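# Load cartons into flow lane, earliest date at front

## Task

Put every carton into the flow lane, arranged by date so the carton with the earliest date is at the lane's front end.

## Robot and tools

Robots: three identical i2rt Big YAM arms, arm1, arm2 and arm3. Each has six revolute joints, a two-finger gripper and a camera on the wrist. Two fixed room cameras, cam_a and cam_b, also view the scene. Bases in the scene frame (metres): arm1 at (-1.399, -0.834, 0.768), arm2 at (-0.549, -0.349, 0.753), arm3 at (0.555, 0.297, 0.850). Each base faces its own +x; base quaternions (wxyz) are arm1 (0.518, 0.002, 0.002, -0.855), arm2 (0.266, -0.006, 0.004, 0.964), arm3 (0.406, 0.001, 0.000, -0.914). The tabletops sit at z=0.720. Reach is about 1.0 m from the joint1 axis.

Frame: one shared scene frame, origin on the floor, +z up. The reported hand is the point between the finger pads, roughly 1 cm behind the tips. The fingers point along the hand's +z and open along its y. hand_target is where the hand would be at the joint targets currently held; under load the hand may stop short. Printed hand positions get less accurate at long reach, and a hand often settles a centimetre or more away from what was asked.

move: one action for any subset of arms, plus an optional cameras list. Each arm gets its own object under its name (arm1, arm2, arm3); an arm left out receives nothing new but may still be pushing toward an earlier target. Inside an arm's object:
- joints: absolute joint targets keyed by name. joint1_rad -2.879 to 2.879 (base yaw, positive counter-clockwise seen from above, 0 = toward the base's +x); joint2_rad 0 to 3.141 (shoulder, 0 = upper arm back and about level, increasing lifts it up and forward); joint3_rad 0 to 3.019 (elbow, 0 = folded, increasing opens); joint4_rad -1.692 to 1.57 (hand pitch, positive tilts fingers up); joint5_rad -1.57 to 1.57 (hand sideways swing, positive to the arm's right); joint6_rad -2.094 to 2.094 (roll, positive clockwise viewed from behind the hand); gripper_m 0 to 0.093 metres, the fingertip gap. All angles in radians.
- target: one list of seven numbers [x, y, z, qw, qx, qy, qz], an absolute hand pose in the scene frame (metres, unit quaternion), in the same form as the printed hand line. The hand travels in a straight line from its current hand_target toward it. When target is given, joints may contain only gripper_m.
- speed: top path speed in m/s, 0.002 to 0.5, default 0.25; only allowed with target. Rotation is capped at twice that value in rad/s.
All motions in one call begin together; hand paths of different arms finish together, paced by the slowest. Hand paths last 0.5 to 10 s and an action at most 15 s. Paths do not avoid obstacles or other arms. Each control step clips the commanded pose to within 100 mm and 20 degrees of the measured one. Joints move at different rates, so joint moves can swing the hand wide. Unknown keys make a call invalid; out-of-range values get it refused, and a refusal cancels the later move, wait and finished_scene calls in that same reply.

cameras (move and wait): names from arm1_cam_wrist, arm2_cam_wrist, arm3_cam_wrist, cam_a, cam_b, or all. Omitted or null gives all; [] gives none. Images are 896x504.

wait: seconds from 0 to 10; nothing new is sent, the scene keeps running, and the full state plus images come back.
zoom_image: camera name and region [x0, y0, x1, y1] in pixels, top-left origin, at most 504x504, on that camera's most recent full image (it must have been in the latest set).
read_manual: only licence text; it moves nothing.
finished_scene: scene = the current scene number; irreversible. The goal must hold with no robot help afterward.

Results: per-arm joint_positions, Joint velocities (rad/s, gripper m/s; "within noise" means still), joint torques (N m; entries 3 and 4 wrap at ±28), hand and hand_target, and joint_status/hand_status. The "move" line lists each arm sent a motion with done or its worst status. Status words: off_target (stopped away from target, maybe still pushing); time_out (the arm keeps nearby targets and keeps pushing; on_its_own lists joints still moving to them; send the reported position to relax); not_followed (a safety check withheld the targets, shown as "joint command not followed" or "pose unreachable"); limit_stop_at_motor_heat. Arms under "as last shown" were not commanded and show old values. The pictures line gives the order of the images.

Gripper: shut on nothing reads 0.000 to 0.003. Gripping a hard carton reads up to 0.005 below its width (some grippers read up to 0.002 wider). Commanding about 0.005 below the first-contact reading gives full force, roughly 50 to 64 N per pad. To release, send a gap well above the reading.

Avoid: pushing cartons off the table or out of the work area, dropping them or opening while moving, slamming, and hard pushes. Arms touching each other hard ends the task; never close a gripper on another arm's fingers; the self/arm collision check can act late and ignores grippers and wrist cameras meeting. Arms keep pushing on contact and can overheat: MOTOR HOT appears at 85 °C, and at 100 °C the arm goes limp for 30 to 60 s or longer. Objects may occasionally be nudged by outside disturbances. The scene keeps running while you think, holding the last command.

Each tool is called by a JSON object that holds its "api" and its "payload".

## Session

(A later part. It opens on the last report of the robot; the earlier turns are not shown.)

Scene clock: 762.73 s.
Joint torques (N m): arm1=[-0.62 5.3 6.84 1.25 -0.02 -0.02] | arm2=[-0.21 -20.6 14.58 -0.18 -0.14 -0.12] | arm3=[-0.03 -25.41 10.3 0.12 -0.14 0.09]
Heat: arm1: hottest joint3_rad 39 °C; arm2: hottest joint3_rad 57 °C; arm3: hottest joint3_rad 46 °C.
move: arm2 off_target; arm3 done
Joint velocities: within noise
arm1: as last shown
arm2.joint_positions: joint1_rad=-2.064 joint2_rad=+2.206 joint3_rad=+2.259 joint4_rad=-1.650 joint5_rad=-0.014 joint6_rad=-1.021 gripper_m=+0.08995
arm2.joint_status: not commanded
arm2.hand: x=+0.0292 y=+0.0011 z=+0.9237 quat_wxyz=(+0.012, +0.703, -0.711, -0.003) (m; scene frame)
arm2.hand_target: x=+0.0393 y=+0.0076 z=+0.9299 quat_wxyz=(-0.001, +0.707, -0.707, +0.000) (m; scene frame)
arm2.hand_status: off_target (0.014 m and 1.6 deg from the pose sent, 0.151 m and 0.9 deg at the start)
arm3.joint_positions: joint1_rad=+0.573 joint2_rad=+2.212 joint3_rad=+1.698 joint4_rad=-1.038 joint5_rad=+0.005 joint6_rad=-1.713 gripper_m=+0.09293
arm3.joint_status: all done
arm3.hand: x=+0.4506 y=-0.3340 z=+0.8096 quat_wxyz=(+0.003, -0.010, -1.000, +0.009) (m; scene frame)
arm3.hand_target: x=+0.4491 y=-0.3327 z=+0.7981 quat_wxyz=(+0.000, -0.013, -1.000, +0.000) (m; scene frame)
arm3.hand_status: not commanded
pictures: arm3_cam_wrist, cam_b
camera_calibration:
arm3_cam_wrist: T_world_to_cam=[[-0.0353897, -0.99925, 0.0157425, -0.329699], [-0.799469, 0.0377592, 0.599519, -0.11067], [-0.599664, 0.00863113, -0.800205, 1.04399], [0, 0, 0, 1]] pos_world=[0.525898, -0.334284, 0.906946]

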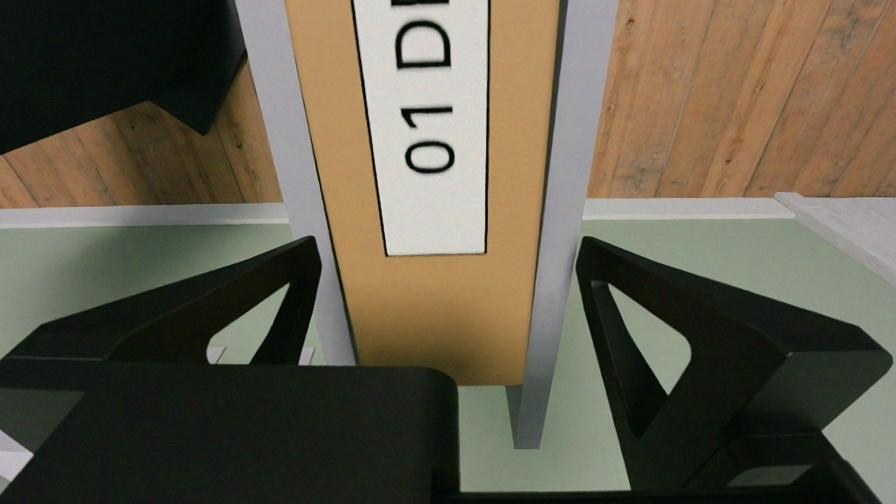

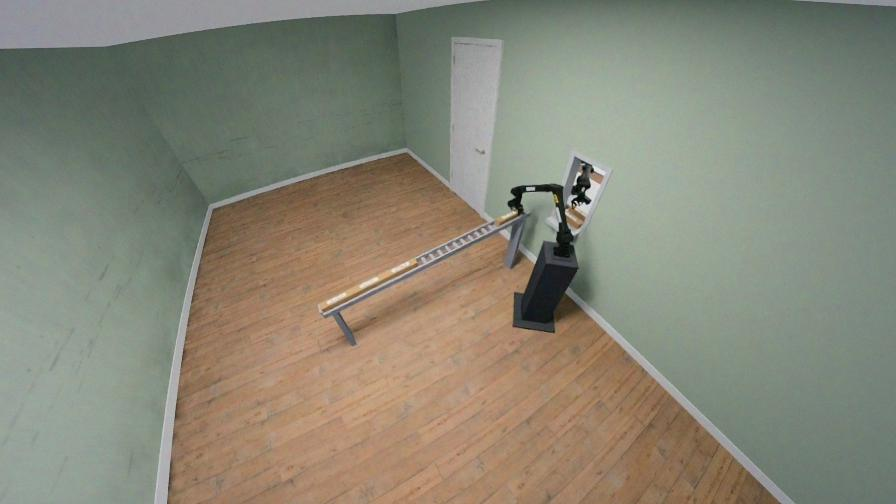

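{"api": "move", "payload": {"arm2": {"target": [-0.21, 0.0, 1.0, 0, 0.70711, -0.70711, 0], "speed": 0.35}, "arm3": {"target": [0.45, -0.334, 0.93, 0, 0.0131, 0.9999, 0], "speed": 0.25}, "cameras": ["cam_b"]}}

{"api": "move", "payload": {"arm2": {"joints": {"joint1_rad": 0.0, "joint2_rad": 1.0, "joint3_rad": 1.3, "joint4_rad": -1.4, "joint5_rad": 0, "joint6_rad": 0}}, "arm3": {"target": [0.23, 0.01, 0.98, 0, 0.70711, 0.70711, 0], "speed": 0.35}, "cameras": ["cam_b", "arm3_cam_wrist"]}}

Scene clock: 779.97 s.
Joint torques (N m): arm1=[-0.62 5.3 6.83 1.25 -0.01 -0.02] | arm2=[0.09 -13.27 9.01 0.75 -0.03 0.1] | arm3=[-0.03 -25.7 14 -0.02 -0.15 0.11]
Heat: arm1: hottest joint3_rad 39 °C; arm2: hottest joint3_rad 59 °C; arm3: hottest joint3_rad 45 °C.
move: arm2 done; arm3 off_target
Joint velocities: within noise
arm1: as last shown
arm2.joint_positions: joint1_rad=-1.817 joint2_rad=+1.600 joint3_rad=+1.589 joint4_rad=-1.546 joint5_rad=-0.017 joint6_rad=-0.794 gripper_m=+0.08995
arm2.joint_status: not commanded
arm2.hand: x=-0.2090 y=-0.0007 z=+1.0090 quat_wxyz=(-0.006, +0.710, -0.704, -0.001) (m; scene frame)
arm2.hand_target: x=-0.2101 y=-0.0001 z=+1.0000 quat_wxyz=(+0.000, +0.707, -0.707, +0.000) (m; scene frame)
arm2.hand_status: done (0.009 m and 0.8 deg from the pose sent, 0.251 m and 1.6 deg at the start)
arm3.joint_positions: joint1_rad=+0.573 joint2_rad=+2.084 joint3_rad=+1.795 joint4_rad=-1.302 joint5_rad=+0.005 joint6_rad=-1.713 gripper_m=+0.09293
arm3.joint_status: not commanded
arm3.hand: x=+0.4523 y=-0.3223 z=+0.9223 quat_wxyz=(+0.000, -0.010, -1.000, -0.010) (m; scene frame)
arm3.hand_target: x=+0.4501 y=-0.3336 z=+0.9303 quat_wxyz=(+0.000, -0.013, -1.000, +0.000) (m; scene frame)
arm3.hand_status: off_target (0.014 m and 1.2 deg from the pose sent, 0.120 m and 1.2 deg at the start)
pictures: cam_b

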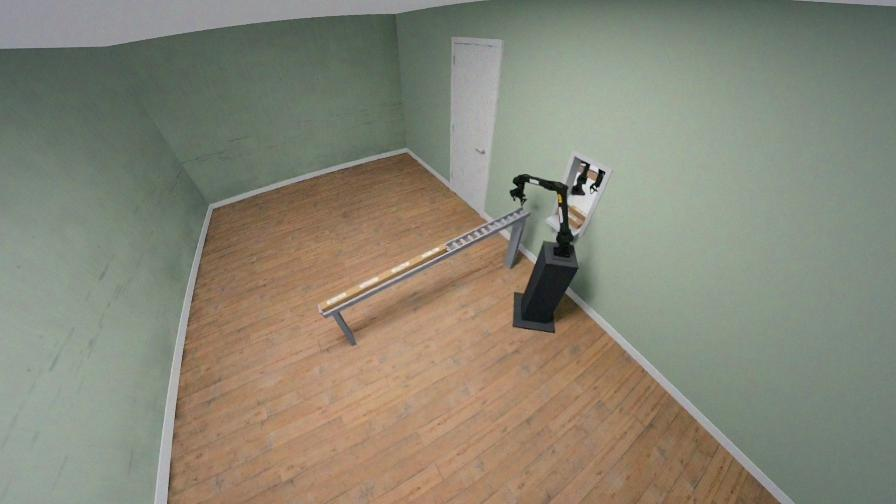

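Scene clock: 783.03 s.
Joint torques (N m): arm1=[-0.56 5.3 6.83 1.25 -0.01 -0.01] | arm2=[0.56 -4.01 9.58 1.52 -0.02 0.09] | arm3=[-0.73 -17.55 9.72 0.06 -0.09 0.16]
Heat: arm1: hottest joint3_rad 39 °C; arm2: hottest joint3_rad 58 °C; arm3: hottest joint3_rad 45 °C.
move: arm2 done; arm3 done
Joint velocities: within noise
arm1: as last shown
arm2.joint_positions: joint1_rad=-0.008 joint2_rad=+0.999 joint3_rad=+1.313 joint4_rad=-1.407 joint5_rad=+0.000 joint6_rad=-0.010 gripper_m=+0.08996
arm2.joint_status: all done
arm2.hand: x=-0.8511 y=-0.1618 z=+1.1335 quat_wxyz=(-0.061, +0.938, -0.259, -0.222) (m; scene frame)
arm2.hand_target: x=-0.8530 y=-0.1642 z=+1.1278 quat_wxyz=(-0.058, +0.939, -0.260, -0.219) (m; scene frame)
arm2.hand_status: not commanded
arm3.joint_positions: joint1_rad=-0.105 joint2_rad=+1.544 joint3_rad=+1.178 joint4_rad=-1.199 joint5_rad=+0.003 joint6_rad=-0.853 gripper_m=+0.09294
arm3.joint_status: not commanded
arm3.hand: x=+0.2278 y=+0.0060 z=+0.9779 quat_wxyz=(+0.001, -0.703, -0.712, +0.002) (m; scene frame)
arm3.hand_target: x=+0.2300 y=+0.0099 z=+0.9799 quat_wxyz=(+0.000, -0.707, -0.707, +0.000) (m; scene frame)
arm3.hand_status: done (0.005 m and 0.8 deg from the pose sent, 0.404 m and 88.9 deg at the start)
pictures: arm3_cam_wrist, cam_b
camera_calibration:
arm3_cam_wrist: T_world_to_cam=[[-0.999994, 0.00302186, 0.00155557, 0.227197], [0.00335484, 0.804296, 0.59422, -0.584878], [0.00054451, 0.594221, -0.804301, 0.905798], [0, 0, 0, 1]] pos_world=[0.228665, -0.0685164, 1.07573]

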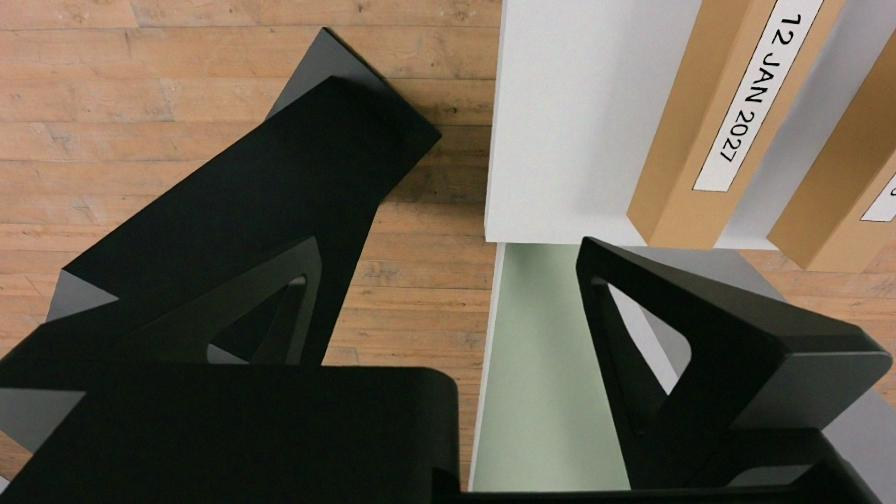

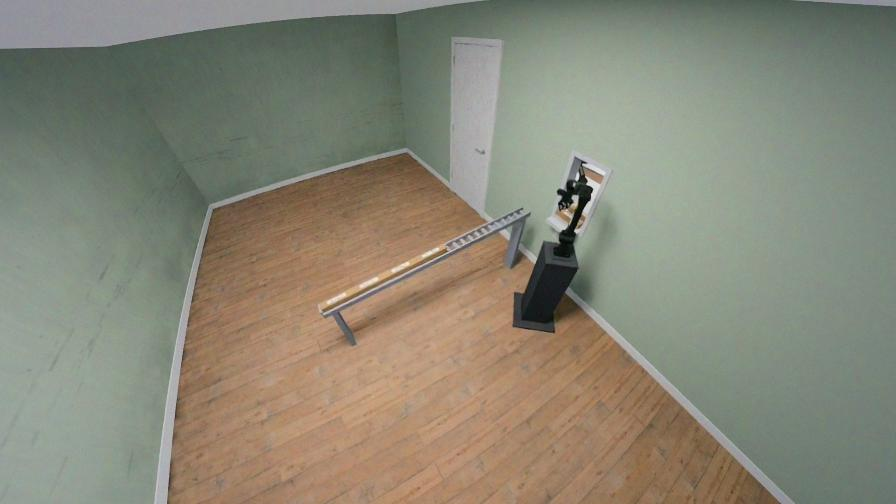

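{"api": "move", "payload": {"arm3": {"target": [-0.158, 0.022, 0.865, 0, 0.70711, 0.70711, 0], "speed": 0.25}, "cameras": ["arm3_cam_wrist"]}}

Scene clock: 790.77 s.
Joint torques (N m): arm1=[-0.56 5.25 6.83 1.22 -0.01 -0.02] | arm2=[0.5 -4.01 9.57 1.52 -0.02 0.09] | arm3=[-0.15 -29.68 15.65 0.01 -0.12 -0.02]
Heat: arm1: hottest joint3_rad 39 °C; arm2: hottest joint3_rad 57 °C; arm3: hottest joint3_rad 45 °C.
move: arm3 off_target
Joint velocities: within noise
arm1, arm2: as last shown
arm3.joint_positions: joint1_rad=-0.464 joint2_rad=+2.554 joint3_rad=+2.520 joint4_rad=-1.537 joint5_rad=+0.003 joint6_rad=-1.193 gripper_m=+0.09294
arm3.joint_status: not commanded
arm3.hand: x=-0.1503 y=+0.0232 z=+0.8738 quat_wxyz=(+0.001, -0.709, -0.705, -0.001) (m; scene frame)
arm3.hand_target: x=-0.1573 y=+0.0222 z=+0.8652 quat_wxyz=(+0.000, -0.707, -0.707, +0.001) (m; scene frame)
arm3.hand_status: off_target (0.012 m and 0.4 deg from the pose sent, 0.402 m and 0.8 deg at the start)
pictures: arm3_cam_wrist
camera_calibration:
arm3_cam_wrist: T_world_to_cam=[[-0.999765, 0.0213606, -0.00374843, -0.146626], [0.0148817, 0.801446, 0.597881, -0.536967], [0.0157753, 0.597685, -0.801576, 0.811947], [0, 0, 0, 1]] pos_world=[-0.151409, -0.051806, 0.97133]

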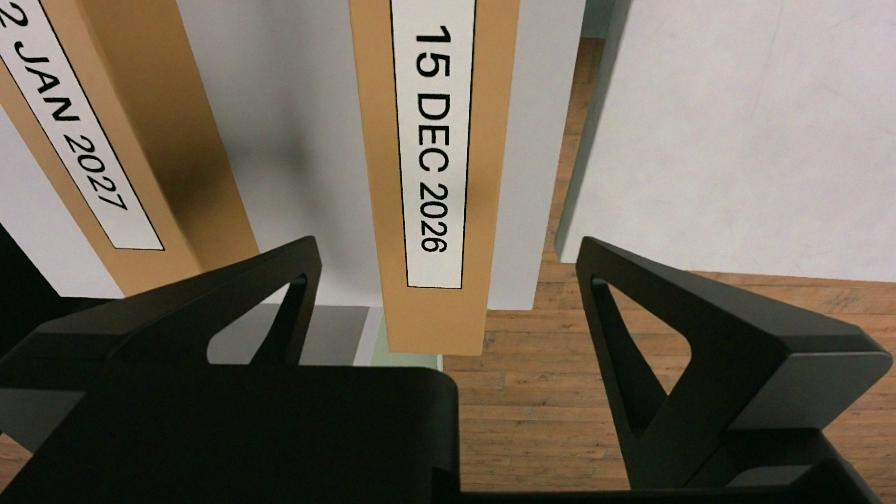

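{"api": "move", "payload": {"arm3": {"target": [-0.152, 0.029, 0.776, 0, 0.70711, 0.70711, 0], "speed": 0.2}, "cameras": ["arm3_cam_wrist"]}}

{"api": "move", "payload": {"arm3": {"joints": {"gripper_m": 0.052}}, "cameras": []}}

Scene clock: 797.47 s.
Joint torques (N m): arm1=[-0.56 5.3 6.83 1.26 -0.01 -0.01] | arm2=[0.56 -4.01 9.58 1.52 -0.02 0.09] | arm3=[-0.5 -30.27 11.73 0.66 -0.13 0]
Heat: arm1: hottest joint3_rad 39 °C; arm2: hottest joint3_rad 56 °C; arm3: hottest joint3_rad 46 °C.
move: arm3 off_target
Joint velocities: within noise
arm1, arm2: as last shown
arm3.joint_positions: joint1_rad=-0.464 joint2_rad=+2.584 joint3_rad=+2.370 joint4_rad=-1.343 joint5_rad=+0.003 joint6_rad=-1.199 gripper_m=+0.09294
arm3.joint_status: not commanded
arm3.hand: x=-0.1495 y=+0.0235 z=+0.7949 quat_wxyz=(+0.003, -0.707, -0.707, +0.005) (m; scene frame)
arm3.hand_target: x=-0.1514 y=+0.0291 z=+0.7764 quat_wxyz=(+0.000, -0.707, -0.707, +0.000) (m; scene frame)
arm3.hand_status: off_target (0.020 m and 0.7 deg from the pose sent, 0.098 m and 0.4 deg at the start)
pictures: arm3_cam_wrist
camera_calibration:
arm3_cam_wrist: T_world_to_cam=[[-0.999837, 0.0156279, 0.00903317, -0.156158], [0.0179385, 0.804534, 0.593635, -0.486247], [0.00200978, 0.5937, -0.804684, 0.748949], [0, 0, 0, 1]] pos_world=[-0.148915, -0.0510083, 0.892731]

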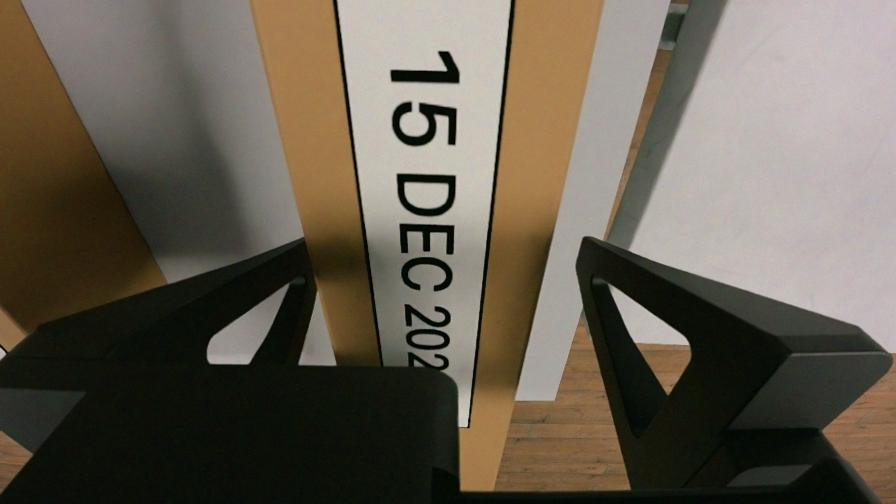

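Scene clock: 798.10 s.
Joint torques (N m): arm1=[-0.56 5.3 6.8 1.25 -0.02 -0.01] | arm2=[0.62 -3.96 9.58 1.52 -0.02 0.09] | arm3=[-0.62 -30.15 11.64 0.69 -0.1 -0.03]
Heat: arm1: hottest joint3_rad 39 °C; arm2: hottest joint3_rad 56 °C; arm3: hottest joint3_rad 46 °C.
move: arm3 off_target
Joint velocities: within noise
arm1.joint_positions: joint1_rad=+0.317 joint2_rad=+0.494 joint3_rad=+1.538 joint4_rad=-1.583 joint5_rad=+0.006 joint6_rad=-0.355 gripper_m=+0.08998
arm1.joint_status: not commanded
arm1.hand: x=-1.4215 y=-0.9586 z=+1.3408 quat_wxyz=(-0.245, -0.556, -0.671, +0.426) (m; scene frame)
arm1.hand_target: x=-1.4234 y=-0.9586 z=+1.3418 quat_wxyz=(-0.239, -0.560, -0.669, +0.426) (m; scene frame)
arm1.hand_status: not commanded
arm2: as last shown
arm3.joint_positions: joint1_rad=-0.464 joint2_rad=+2.584 joint3_rad=+2.370 joint4_rad=-1.343 joint5_rad=+0.002 joint6_rad=-1.199 gripper_m=+0.05838
arm3.joint_status: gripper_m off_target (ended at +0.05840, target +0.05200)
arm3.hand: x=-0.1495 y=+0.0234 z=+0.7949 quat_wxyz=(+0.003, -0.707, -0.707, +0.005) (m; scene frame)
arm3.hand_target: x=-0.1514 y=+0.0291 z=+0.7764 quat_wxyz=(+0.000, -0.707, -0.707, +0.000) (m; scene frame)
arm3.hand_status: not commanded
pictures: none
No camera images: "cameras" was empty.

{"api": "move", "payload": {"arm3": {"target": [-0.11, 0.022, 0.935, 0, 0.70711, 0.70711, 0], "speed": 0.2}, "cameras": ["arm3_cam_wrist"]}}

{"api": "move", "payload": {"arm3": {"target": [0.24, -0.015, 1.0, 0, 0.70711, 0.70711, 0], "speed": 0.3}, "cameras": []}}

{"api": "move", "payload": {"arm3": {"target": [0.449, -0.343, 0.885, -0.0028, 0.0131, 0.9997, -0.019], "speed": 0.3}, "cameras": ["arm3_cam_wrist"]}}

Scene clock: 803.97 s.
Joint torques (N m): arm1=[-0.56 5.3 6.83 1.26 -0.02 -0.01] | arm2=[0.62 -4.01 9.57 1.52 -0.02 0.09] | arm3=[0.85 -32.03 12.9 -0.01 -0.07 0.15]
Heat: arm1: hottest joint3_rad 39 °C; arm2: hottest joint3_rad 55 °C; arm3: hottest joint3_rad 46 °C.
move: arm3 off_target
Joint velocities: within noise
arm1, arm2: as last shown
arm3.joint_positions: joint1_rad=-0.451 joint2_rad=+2.360 joint3_rad=+2.282 joint4_rad=-1.510 joint5_rad=+0.002 joint6_rad=-1.185 gripper_m=+0.05838
arm3.joint_status: not commanded
arm3.hand: x=-0.1086 y=+0.0297 z=+0.9221 quat_wxyz=(-0.003, -0.707, -0.707, -0.009) (m; scene frame)
arm3.hand_target: x=-0.1097 y=+0.0222 z=+0.9349 quat_wxyz=(+0.000, -0.707, -0.707, +0.000) (m; scene frame)
arm3.hand_status: off_target (0.015 m and 1.1 deg from the pose sent, 0.146 m and 0.7 deg at the start)
pictures: arm3_cam_wrist
camera_calibration:
arm3_cam_wrist: T_world_to_cam=[[-0.999666, 0.0164803, -0.01991, -0.0898359], [0.00116505, 0.798287, 0.602276, -0.577018], [0.0258195, 0.602052, -0.798039, 0.843809], [0, 0, 0, 1]] pos_world=[-0.11092, -0.0459102, 1.01913]

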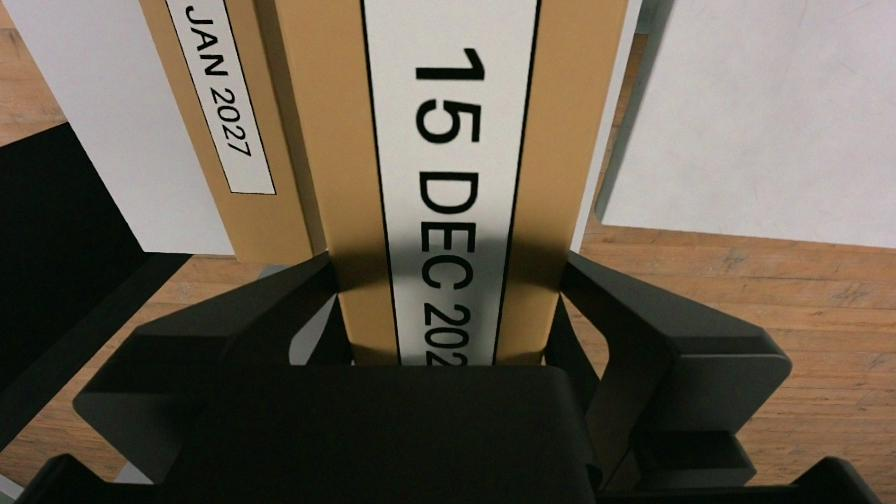

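Scene clock: 806.20 s.
Joint torques (N m): arm1=[-0.56 5.25 6.83 1.26 -0.02 -0.01] | arm2=[0.62 -3.96 9.57 1.5 -0.02 0.09] | arm3=[0.21 -18.96 10.67 0.47 0.05 0.14]
Heat: arm1: hottest joint3_rad 39 °C; arm2: hottest joint3_rad 55 °C; arm3: hottest joint3_rad 46 °C.
move: arm3 done
Joint velocities: within noise
arm1, arm2: as last shown
arm3.joint_positions: joint1_rad=-0.055 joint2_rad=+1.559 joint3_rad=+1.231 joint4_rad=-1.270 joint5_rad=-0.001 joint6_rad=-0.795 gripper_m=+0.05838
arm3.joint_status: not commanded
arm3.hand: x=+0.2413 y=-0.0122 z=+0.9906 quat_wxyz=(-0.001, -0.705, -0.709, -0.014) (m; scene frame)
arm3.hand_target: x=+0.2401 y=-0.0149 z=+0.9999 quat_wxyz=(+0.000, -0.707, -0.707, +0.000) (m; scene frame)
arm3.hand_status: done (0.010 m and 1.7 deg from the pose sent, 0.360 m and 1.1 deg at the start)
pictures: none
No camera images: "cameras" was empty.

Scene clock: 809.80 s.
Joint torques (N m): arm1=[-0.56 5.25 6.83 1.25 -0.01 -0.01] | arm2=[0.62 -3.96 9.58 1.52 -0.02 0.08] | arm3=[0.38 -25.99 15.31 -0.06 -0.15 -0.02]
Heat: arm1: hottest joint3_rad 39 °C; arm2: hottest joint3_rad 54 °C; arm3: hottest joint3_rad 46 °C.
move: arm3 off_target
Joint velocities: within noise
arm1, arm2: as last shown
arm3.joint_positions: joint1_rad=+0.570 joint2_rad=+2.118 joint3_rad=+1.713 joint4_rad=-1.163 joint5_rad=+0.005 joint6_rad=-1.698 gripper_m=+0.05840
arm3.joint_status: not commanded
arm3.hand: x=+0.4504 y=-0.3223 z=+0.8718 quat_wxyz=(+0.002, -0.019, -1.000, +0.001) (m; scene frame)
arm3.hand_target: x=+0.4493 y=-0.3419 z=+0.8854 quat_wxyz=(+0.003, -0.013, -1.000, +0.019) (m; scene frame)
arm3.hand_status: off_target (0.025 m and 2.2 deg from the pose sent, 0.405 m and 88.3 deg at the start)
pictures: arm3_cam_wrist
camera_calibration:
arm3_cam_wrist: T_world_to_cam=[[-0.0528612, -0.998601, -0.00131239, -0.295961], [-0.800274, 0.0415766, 0.598192, -0.145861], [-0.5973, 0.0326714, -0.801352, 1.10122], [0, 0, 0, 1]] pos_world=[0.525388, -0.325461, 0.969332]

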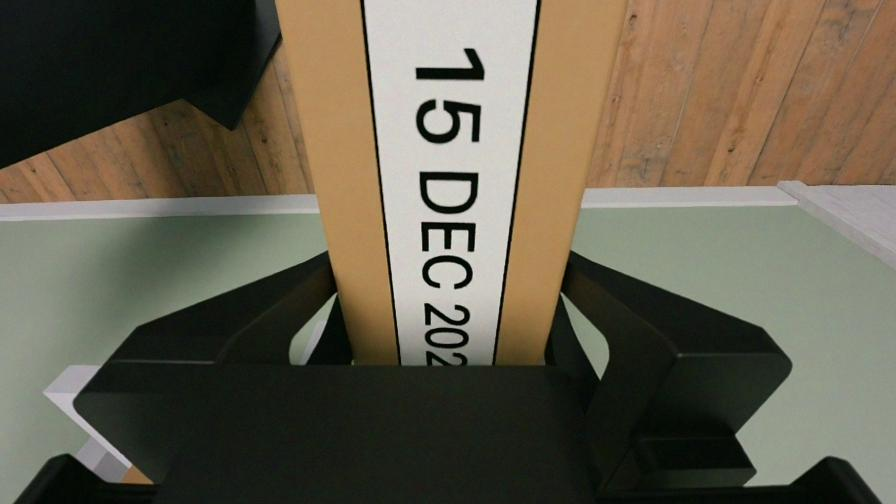

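{"api": "move", "payload": {"arm3": {"target": [0.449, -0.342, 0.838, -0.0028, 0.0131, 0.9997, -0.019], "speed": 0.15}, "cameras": ["arm3_cam_wrist"]}}

Scene clock: 814.73 s.
Joint torques (N m): arm1=[-0.5 5.36 6.82 1.24 -0.01 -0.02] | arm2=[0.62 -4.01 9.58 1.51 -0.02 0.09] | arm3=[0.21 -27.11 11.21 0.59 -0.17 -0.04]
Heat: arm1: hottest joint3_rad 39 °C; arm2: hottest joint3_rad 54 °C; arm3: hottest joint3_rad 47 °C.
move: arm3 done
Joint velocities: within noise
arm1, arm2: as last shown
arm3.joint_positions: joint1_rad=+0.570 joint2_rad=+2.179 joint3_rad=+1.713 joint4_rad=-1.087 joint5_rad=+0.005 joint6_rad=-1.699 gripper_m=+0.05839
arm3.joint_status: not commanded
arm3.hand: x=+0.4487 y=-0.3333 z=+0.8349 quat_wxyz=(+0.003, -0.018, -1.000, +0.009) (m; scene frame)
arm3.hand_target: x=+0.4492 y=-0.3418 z=+0.8380 quat_wxyz=(+0.003, -0.013, -1.000, +0.019) (m; scene frame)
arm3.hand_status: done (0.009 m and 1.3 deg from the pose sent, 0.039 m and 2.2 deg at the start)
pictures: arm3_cam_wrist
camera_calibration:
arm3_cam_wrist: T_world_to_cam=[[-0.0521672, -0.998531, 0.014654, -0.320697], [-0.798747, 0.0505283, 0.599541, -0.123485], [-0.599401, 0.0195715, -0.80021, 1.06648], [0, 0, 0, 1]] pos_world=[0.523889, -0.334859, 0.932145]

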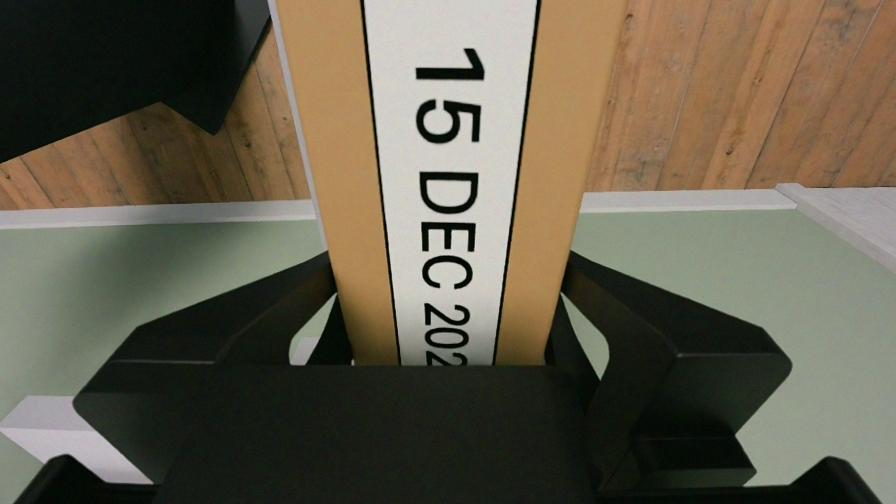

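{"api": "move", "payload": {"arm3": {"target": [0.449, -0.3395, 0.808, -0.0014, 0.0131, 0.9998, -0.0095], "speed": 0.1}, "cameras": ["arm3_cam_wrist"]}}

Scene clock: 817.43 s.
Joint torques (N m): arm1=[-0.56 5.36 6.84 1.26 -0.02 -0.01] | arm2=[0.62 -4.01 9.58 1.54 -0.02 0.09] | arm3=[0.21 -27.34 10.13 0.62 -0.16 -0.04]
Heat: arm1: hottest joint3_rad 39 °C; arm2: hottest joint3_rad 54 °C; arm3: hottest joint3_rad 47 °C.
move: arm3 done
Joint velocities: within noise
arm1: as last shown
arm2.joint_positions: joint1_rad=-0.008 joint2_rad=+0.999 joint3_rad=+1.313 joint4_rad=-1.407 joint5_rad=+0.000 joint6_rad=-0.010 gripper_m=+0.08996
arm2.joint_status: not commanded
arm2.hand: x=-0.8511 y=-0.1618 z=+1.1335 quat_wxyz=(-0.061, +0.938, -0.259, -0.222) (m; scene frame)
arm2.hand_target: x=-0.8530 y=-0.1642 z=+1.1278 quat_wxyz=(-0.058, +0.939, -0.260, -0.219) (m; scene frame)
arm2.hand_status: not commanded
arm3.joint_positions: joint1_rad=+0.570 joint2_rad=+2.220 joint3_rad=+1.713 joint4_rad=-1.054 joint5_rad=+0.005 joint6_rad=-1.700 gripper_m=+0.05840
arm3.joint_status: not commanded
arm3.hand: x=+0.4484 y=-0.3349 z=+0.8095 quat_wxyz=(+0.002, -0.018, -1.000, +0.005) (m; scene frame)
arm3.hand_target: x=+0.4491 y=-0.3394 z=+0.8079 quat_wxyz=(+0.001, -0.013, -1.000, +0.009) (m; scene frame)
arm3.hand_status: done (0.005 m and 0.8 deg from the pose sent, 0.028 m and 0.6 deg at the start)
pictures: arm3_cam_wrist
camera_calibration:
arm3_cam_wrist: T_world_to_cam=[[-0.0513853, -0.998656, 0.00670703, -0.315887], [-0.799555, 0.0451628, 0.598892, -0.109294], [-0.598391, 0.0254116, -0.800801, 1.04816], [0, 0, 0, 1]] pos_world=[0.523589, -0.337162, 0.906939]

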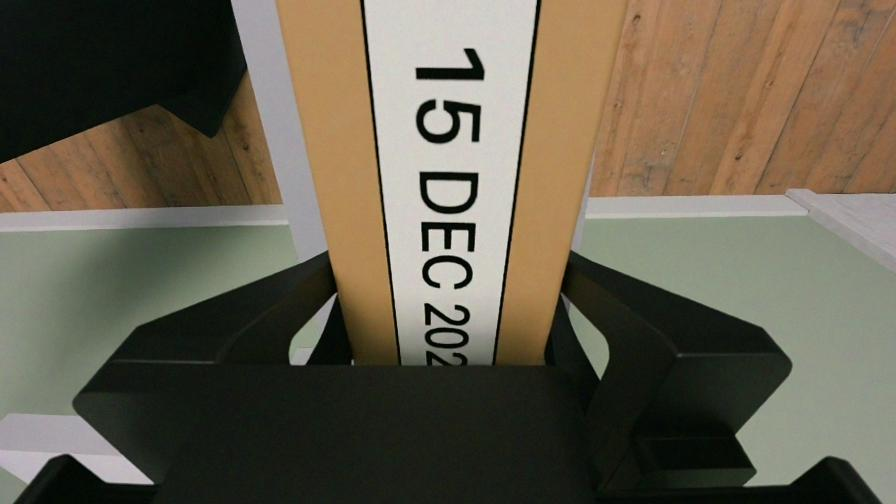

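{"api": "move", "payload": {"arm3": {"target": [0.449, -0.334, 0.795, 0, 0.0131, 0.9999, 0], "speed": 0.1}, "cameras": []}}

Scene clock: 820.00 s.
Joint torques (N m): arm1=[-0.56 5.3 6.82 1.22 -0.01 -0.01] | arm2=[0.62 -4.01 9.58 1.52 -0.02 0.09] | arm3=[0.03 -25.99 9.37 0.65 -0.17 -0.02]
Heat: arm1: hottest joint3_rad 39 °C; arm2: hottest joint3_rad 53 °C; arm3: hottest joint3_rad 47 °C.
move: arm3 off_target
Joint velocities: within noise
arm1, arm2: as last shown
arm3.joint_positions: joint1_rad=+0.570 joint2_rad=+2.222 joint3_rad=+1.711 joint4_rad=-1.048 joint5_rad=+0.005 joint6_rad=-1.701 gripper_m=+0.05840
arm3.joint_status: not commanded
arm3.hand: x=+0.4484 y=-0.3349 z=+0.8076 quat_wxyz=(+0.002, -0.017, -1.000, +0.005) (m; scene frame)
arm3.hand_target: x=+0.4492 y=-0.3337 z=+0.7950 quat_wxyz=(+0.000, -0.013, -1.000, +0.000) (m; scene frame)
arm3.hand_status: off_target (0.013 m and 0.8 deg from the pose sent, 0.015 m and 0.8 deg at the start)
pictures: none
No camera images: "cameras" was empty.

{"api": "move", "payload": {"arm3": {"joints": {"gripper_m": 0.093}}, "cameras": ["arm3_cam_wrist"]}}

{"api": "move", "payload": {"arm3": {"target": [0.45, -0.334, 0.93, 0, 0.0131, 0.9999, 0], "speed": 0.3}, "cameras": []}}

{"api": "move", "payload": {"arm3": {"target": [0.20, 0.01, 0.97, 0, 0.70711, 0.70711, 0], "speed": 0.35}, "cameras": ["cam_b", "arm3_cam_wrist"]}}

Scene clock: 823.57 s.
Joint torques (N m): arm1=[-0.5 5.25 6.8 1.26 -0.02 -0.01] | arm2=[0.56 -4.01 9.58 1.51 -0.02 0.09] | arm3=[0.03 -25.82 9.46 0.62 -0.15 -0.01]
Heat: arm1: hottest joint3_rad 39 °C; arm2: hottest joint3_rad 53 °C; arm3: hottest joint3_rad 46 °C.
move: arm3 done
Joint velocities: within noise
arm1, arm2: as last shown
arm3.joint_positions: joint1_rad=+0.570 joint2_rad=+2.222 joint3_rad=+1.711 joint4_rad=-1.048 joint5_rad=+0.005 joint6_rad=-1.701 gripper_m=+0.09286
arm3.joint_status: all done
arm3.hand: x=+0.4484 y=-0.3350 z=+0.8076 quat_wxyz=(+0.002, -0.017, -1.000, +0.005) (m; scene frame)
arm3.hand_target: x=+0.4491 y=-0.3337 z=+0.7950 quat_wxyz=(+0.000, -0.013, -1.000, +0.000) (m; scene frame)
arm3.hand_status: not commanded
pictures: arm3_cam_wrist
camera_calibration:
arm3_cam_wrist: T_world_to_cam=[[-0.0494636, -0.998743, 0.00815996, -0.318026], [-0.799515, 0.0444906, 0.598996, -0.108446], [-0.598606, 0.0231045, -0.80071, 1.0458], [0, 0, 0, 1]] pos_world=[0.52359, -0.336964, 0.90494]

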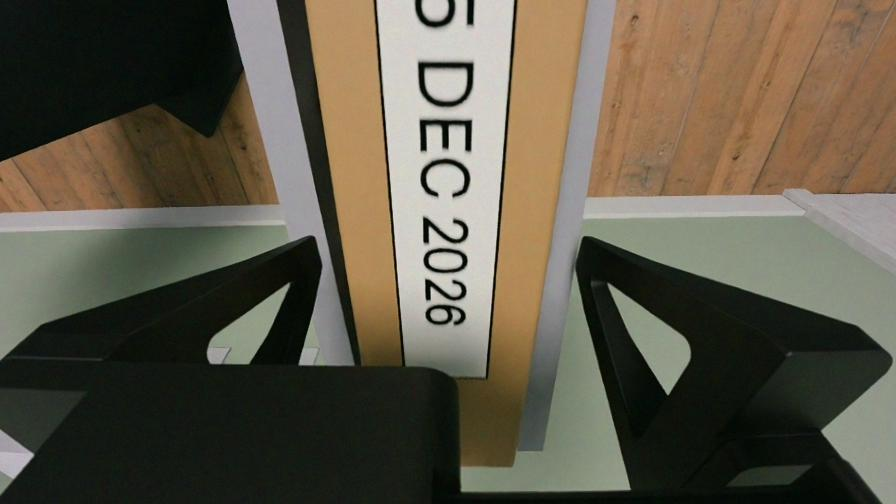

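Scene clock: 824.93 s.
Joint torques (N m): arm1=[-0.62 5.3 6.84 1.25 -0.02 -0.01] | arm2=[0.56 -3.96 9.58 1.52 -0.02 0.09] | arm3=[0.26 -24.7 13.55 -0.03 -0.14 0]
Heat: arm1: hottest joint3_rad 39 °C; arm2: hottest joint3_rad 53 °C; arm3: hottest joint3_rad 46 °C.
move: arm3 done
Joint velocities: within noise
arm1.joint_positions: joint1_rad=+0.317 joint2_rad=+0.494 joint3_rad=+1.538 joint4_rad=-1.583 joint5_rad=+0.006 joint6_rad=-0.355 gripper_m=+0.08998
arm1.joint_status: not commanded
arm1.hand: x=-1.4215 y=-0.9586 z=+1.3408 quat_wxyz=(-0.245, -0.556, -0.671, +0.426) (m; scene frame)
arm1.hand_target: x=-1.4234 y=-0.9586 z=+1.3418 quat_wxyz=(-0.239, -0.560, -0.669, +0.426) (m; scene frame)
arm1.hand_status: not commanded
arm2: as last shown
arm3.joint_positions: joint1_rad=+0.570 joint2_rad=+2.072 joint3_rad=+1.801 joint4_rad=-1.302 joint5_rad=+0.005 joint6_rad=-1.701 gripper_m=+0.09294
arm3.joint_status: not commanded
arm3.hand: x=+0.4499 y=-0.3249 z=+0.9316 quat_wxyz=(+0.001, -0.017, -1.000, -0.001) (m; scene frame)
arm3.hand_target: x=+0.4501 y=-0.3337 z=+0.9300 quat_wxyz=(+0.000, -0.013, -1.000, +0.000) (m; scene frame)
arm3.hand_status: done (0.009 m and 0.5 deg from the pose sent, 0.122 m and 0.8 deg at the start)
pictures: none
No camera images: "cameras" was empty.

Scene clock: 828.03 s.
Joint torques (N m): arm1=[-0.5 5.25 6.83 1.25 -0.01 -0.01] | arm2=[0.56 -4.01 9.57 1.51 -0.02 0.09] | arm3=[-0.03 -18.73 9.77 0.21 -0.13 0.14]
Heat: arm1: hottest joint3_rad 39 °C; arm2: hottest joint3_rad 53 °C; arm3: hottest joint3_rad 46 °C.
move: arm3 done
Joint velocities: within noise
arm1, arm2: as last shown
arm3.joint_positions: joint1_rad=-0.151 joint2_rad=+1.610 joint3_rad=+1.227 joint4_rad=-1.187 joint5_rad=+0.003 joint6_rad=-0.897 gripper_m=+0.09294
arm3.joint_status: not commanded
arm3.hand: x=+0.1984 y=+0.0079 z=+0.9669 quat_wxyz=(+0.001, -0.703, -0.711, -0.001) (m; scene frame)
arm3.hand_target: x=+0.1999 y=+0.0100 z=+0.9700 quat_wxyz=(+0.000, -0.707, -0.707, +0.000) (m; scene frame)
arm3.hand_status: done (0.004 m and 0.6 deg from the pose sent, 0.420 m and 88.1 deg at the start)
pictures: arm3_cam_wrist, cam_b
camera_calibration:
arm3_cam_wrist: T_world_to_cam=[[-0.999985, 0.00495802, -0.00245998, 0.201615], [0.00250538, 0.801807, 0.597578, -0.582764], [0.00493523, 0.597563, -0.801807, 0.892593], [0, 0, 0, 1]] pos_world=[0.198667, -0.0671161, 1.06443]

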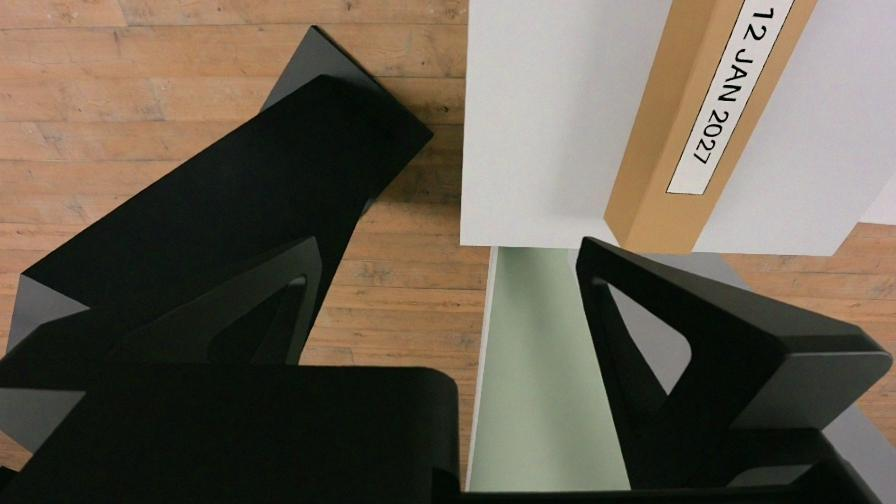

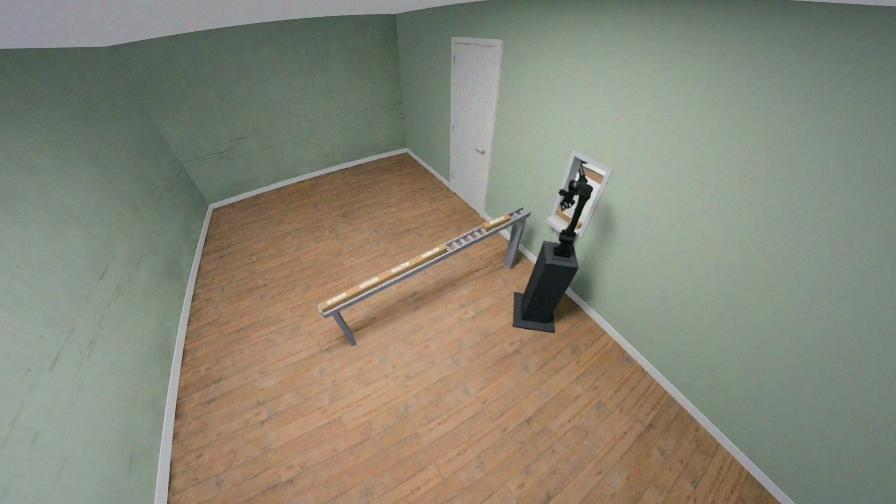

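{"api": "move", "payload": {"arm3": {"target": [-0.005, -0.004, 0.855, 0, 0.70711, 0.70711, 0], "speed": 0.25}, "cameras": ["arm3_cam_wrist"]}}

Scene clock: 835.93 s.
Joint torques (N m): arm1=[-0.56 5.3 6.83 1.25 -0.02 -0.02] | arm2=[0.56 -4.01 9.57 1.52 -0.02 0.09] | arm3=[-0.21 -24.06 13.83 -0.02 -0.11 -0.02]
Heat: arm1: hottest joint3_rad 39 °C; arm2: hottest joint3_rad 52 °C; arm3: hottest joint3_rad 46 °C.
move: arm3 off_target
Joint velocities: within noise
arm1, arm2: as last shown
arm3.joint_positions: joint1_rad=-0.337 joint2_rad=+2.125 joint3_rad=+1.682 joint4_rad=-1.134 joint5_rad=+0.003 joint6_rad=-1.067 gripper_m=+0.09294
arm3.joint_status: not commanded
arm3.hand: x=+0.0076 y=+0.0000 z=+0.8562 quat_wxyz=(+0.000, -0.709, -0.706, -0.004) (m; scene frame)
arm3.hand_target: x=-0.0045 y=-0.0037 z=+0.8551 quat_wxyz=(+0.000, -0.707, -0.707, +0.000) (m; scene frame)
arm3.hand_status: off_target (0.013 m and 0.5 deg from the pose sent, 0.233 m and 0.6 deg at the start)
pictures: arm3_cam_wrist
camera_calibration:
arm3_cam_wrist: T_world_to_cam=[[-0.99977, 0.0198224, -0.00816688, 0.015566], [0.0109515, 0.799686, 0.600319, -0.51227], [0.0184307, 0.600091, -0.799719, 0.807633], [0, 0, 0, 1]] pos_world=[0.00628733, -0.0753076, 0.953532]

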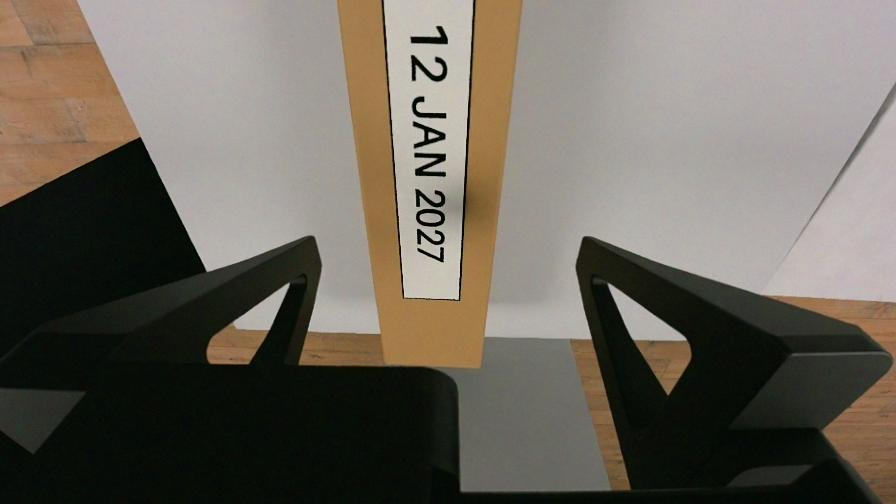

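{"api": "move", "payload": {"arm3": {"target": [0.007, -0.002, 0.775, 0, 0.70711, 0.70711, 0], "speed": 0.2}, "cameras": ["arm3_cam_wrist"]}}

{"api": "move", "payload": {"arm3": {"joints": {"gripper_m": 0.052}}, "cameras": []}}

Scene clock: 843.60 s.
Joint torques (N m): arm1=[-0.56 5.36 6.83 1.26 -0.02 -0.02] | arm2=[0.56 -4.01 9.57 1.51 -0.02 0.09] | arm3=[0.21 -25.47 9.73 0.65 -0.11 0.03]
Heat: arm1: hottest joint3_rad 39 °C; arm2: hottest joint3_rad 52 °C; arm3: hottest joint3_rad 45 °C.
move: arm3 done
Joint velocities: within noise
arm1, arm2: as last shown
arm3.joint_positions: joint1_rad=-0.337 joint2_rad=+2.215 joint3_rad=+1.626 joint4_rad=-0.978 joint5_rad=+0.003 joint6_rad=-1.067 gripper_m=+0.09294
arm3.joint_status: not commanded
arm3.hand: x=+0.0083 y=+0.0003 z=+0.7836 quat_wxyz=(+0.001, -0.708, -0.706, +0.001) (m; scene frame)
arm3.hand_target: x=+0.0071 y=-0.0019 z=+0.7750 quat_wxyz=(+0.000, -0.707, -0.707, +0.000) (m; scene frame)
arm3.hand_status: done (0.009 m and 0.3 deg from the pose sent, 0.081 m and 0.5 deg at the start)
pictures: arm3_cam_wrist
camera_calibration:
arm3_cam_wrist: T_world_to_cam=[[-0.999812, 0.0193959, 0.000107995, 0.00903717], [0.015631, 0.802419, 0.596556, -0.465978], [0.0114841, 0.596446, -0.802571, 0.751521], [0, 0, 0, 1]] pos_world=[0.00768865, -0.0745068, 0.88113]

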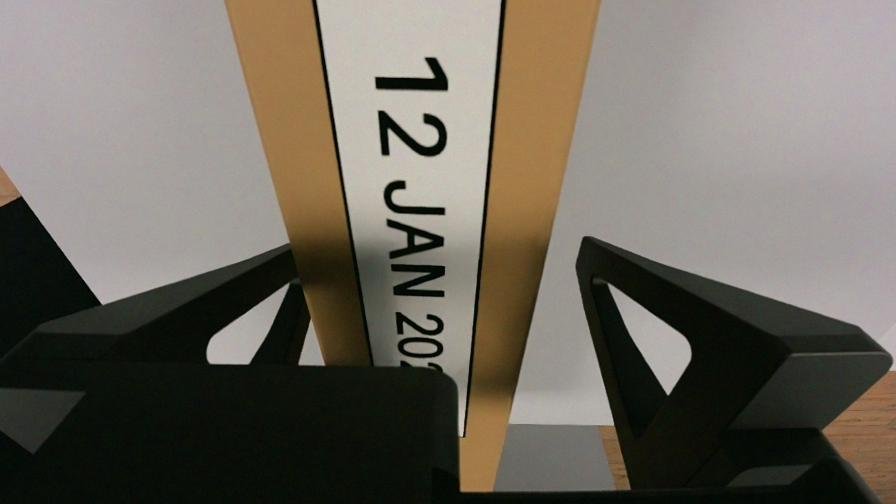

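Scene clock: 844.23 s.
Joint torques (N m): arm1=[-0.56 5.25 6.83 1.25 -0.02 -0.01] | arm2=[0.62 -4.01 9.58 1.52 -0.02 0.09] | arm3=[0.21 -25.52 9.76 0.62 -0.09 0.04]
Heat: arm1: hottest joint3_rad 39 °C; arm2: hottest joint3_rad 52 °C; arm3: hottest joint3_rad 45 °C.
move: arm3 off_target
Joint velocities: within noise
arm1, arm2: as last shown
arm3.joint_positions: joint1_rad=-0.337 joint2_rad=+2.215 joint3_rad=+1.626 joint4_rad=-0.978 joint5_rad=+0.002 joint6_rad=-1.067 gripper_m=+0.05832
arm3.joint_status: gripper_m off_target (ended at +0.05835, target +0.05200)
arm3.hand: x=+0.0084 y=+0.0002 z=+0.7836 quat_wxyz=(+0.001, -0.708, -0.706, +0.001) (m; scene frame)
arm3.hand_target: x=+0.0072 y=-0.0019 z=+0.7750 quat_wxyz=(+0.000, -0.707, -0.707, +0.000) (m; scene frame)
arm3.hand_status: not commanded
pictures: none
No camera images: "cameras" was empty.

{"api": "move", "payload": {"arm3": {"target": [0.0, -0.005, 0.94, 0, 0.70711, 0.70711, 0], "speed": 0.25}, "cameras": []}}

{"api": "move", "payload": {"arm3": {"target": [0.24, -0.015, 1.0, 0, 0.70711, 0.70711, 0], "speed": 0.3}, "cameras": ["cam_b"]}}

{"api": "move", "payload": {"arm3": {"target": [0.449, -0.343, 0.885, -0.0028, 0.0131, 0.9997, -0.019], "speed": 0.3}, "cameras": ["arm3_cam_wrist"]}}

Scene clock: 849.00 s.
Joint torques (N m): arm1=[-0.56 5.25 6.83 1.26 -0.02 -0.01] | arm2=[0.56 -4.01 9.58 1.52 -0.02 0.09] | arm3=[0.03 -25.82 15.17 -0.08 -0.04 0.02]
Heat: arm1: hottest joint3_rad 39 °C; arm2: hottest joint3_rad 52 °C; arm3: hottest joint3_rad 45 °C.
move: arm3 off_target
Joint velocities: within noise
arm1: as last shown
arm2.joint_positions: joint1_rad=-0.008 joint2_rad=+0.999 joint3_rad=+1.313 joint4_rad=-1.407 joint5_rad=+0.000 joint6_rad=-0.010 gripper_m=+0.08996
arm2.joint_status: not commanded
arm2.hand: x=-0.8511 y=-0.1618 z=+1.1335 quat_wxyz=(-0.061, +0.938, -0.259, -0.222) (m; scene frame)
arm2.hand_target: x=-0.8530 y=-0.1642 z=+1.1278 quat_wxyz=(-0.058, +0.939, -0.260, -0.219) (m; scene frame)
arm2.hand_status: not commanded
arm3.joint_positions: joint1_rad=-0.337 joint2_rad=+2.059 joint3_rad=+1.756 joint4_rad=-1.307 joint5_rad=+0.001 joint6_rad=-1.067 gripper_m=+0.05833
arm3.joint_status: not commanded
arm3.hand: x=+0.0149 y=+0.0037 z=+0.9226 quat_wxyz=(-0.006, -0.708, -0.706, -0.020) (m; scene frame)
arm3.hand_target: x=+0.0009 y=-0.0045 z=+0.9404 quat_wxyz=(+0.000, -0.707, -0.707, +0.000) (m; scene frame)
arm3.hand_status: off_target (0.024 m and 2.4 deg from the pose sent, 0.157 m and 0.2 deg at the start; pose on its path clipped on 6 of 47 steps)
pictures: none
No camera images: "cameras" was empty.

Scene clock: 850.83 s.
Joint torques (N m): arm1=[-0.56 5.3 6.83 1.24 -0.02 -0.02] | arm2=[0.5 -4.01 9.58 1.52 -0.02 0.08] | arm3=[0.44 -18.96 10.74 0.12 0.07 0.14]
Heat: arm1: hottest joint3_rad 39 °C; arm2: hottest joint3_rad 51 °C; arm3: hottest joint3_rad 45 °C.
move: arm3 done
Joint velocities: within noise
arm1, arm2: as last shown
arm3.joint_positions: joint1_rad=-0.058 joint2_rad=+1.560 joint3_rad=+1.231 joint4_rad=-1.257 joint5_rad=-0.001 joint6_rad=-0.795 gripper_m=+0.05832
arm3.joint_status: not commanded
arm3.hand: x=+0.2383 y=-0.0137 z=+0.9900 quat_wxyz=(-0.001, -0.706, -0.708, -0.008) (m; scene frame)
arm3.hand_target: x=+0.2400 y=-0.0149 z=+0.9998 quat_wxyz=(+0.000, -0.707, -0.707, +0.000) (m; scene frame)
arm3.hand_status: done (0.010 m and 1.0 deg from the pose sent, 0.239 m and 2.4 deg at the start)
pictures: cam_b

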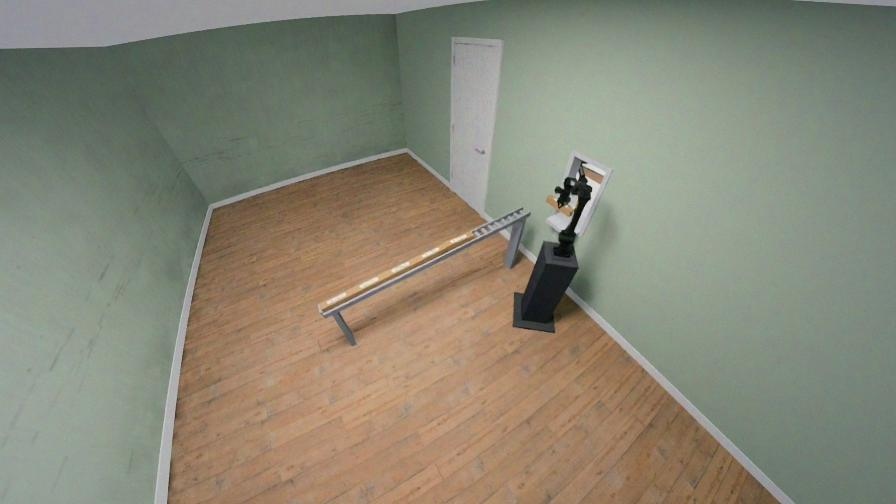

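Scene clock: 854.43 s.
Joint torques (N m): arm1=[-0.5 5.25 6.82 1.25 -0.01 -0.02] | arm2=[0.56 -4.01 9.58 1.52 -0.02 0.09] | arm3=[0.21 -25.82 15.3 -0.05 -0.16 -0.05]
Heat: arm1: hottest joint3_rad 39 °C; arm2: hottest joint3_rad 51 °C; arm3: hottest joint3_rad 46 °C.
move: arm3 off_target
Joint velocities: within noise
arm1, arm2: as last shown
arm3.joint_positions: joint1_rad=+0.570 joint2_rad=+2.118 joint3_rad=+1.713 joint4_rad=-1.163 joint5_rad=+0.005 joint6_rad=-1.698 gripper_m=+0.05833
arm3.joint_status: not commanded
arm3.hand: x=+0.4504 y=-0.3225 z=+0.8722 quat_wxyz=(+0.002, -0.019, -1.000, +0.001) (m; scene frame)
arm3.hand_target: x=+0.4492 y=-0.3419 z=+0.8854 quat_wxyz=(+0.003, -0.013, -1.000, +0.019) (m; scene frame)
arm3.hand_status: off_target (0.024 m and 2.2 deg from the pose sent, 0.405 m and 88.4 deg at the start)
pictures: arm3_cam_wrist
camera_calibration:
arm3_cam_wrist: T_world_to_cam=[[-0.0532721, -0.99858, -0.000512266, -0.296713], [-0.800198, 0.042382, 0.598237, -0.145854], [-0.597366, 0.0322793, -0.801319, 1.10135], [0, 0, 0, 1]] pos_world=[0.525387, -0.325661, 0.969633]

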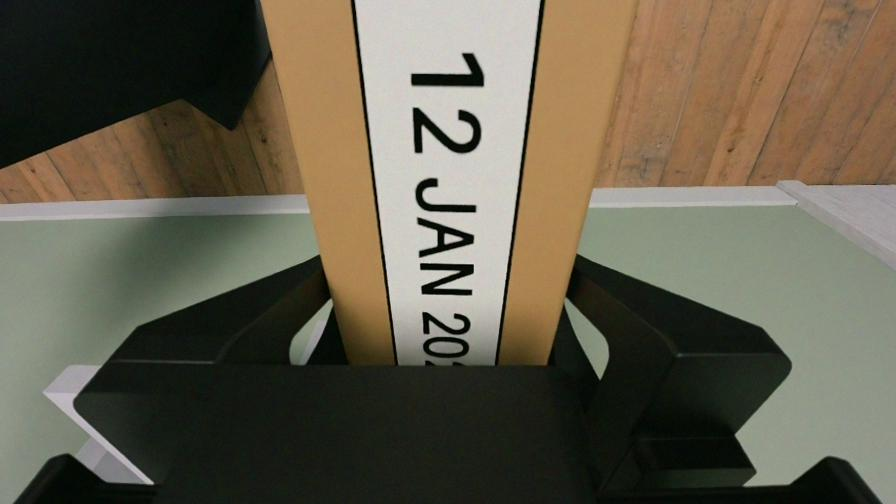

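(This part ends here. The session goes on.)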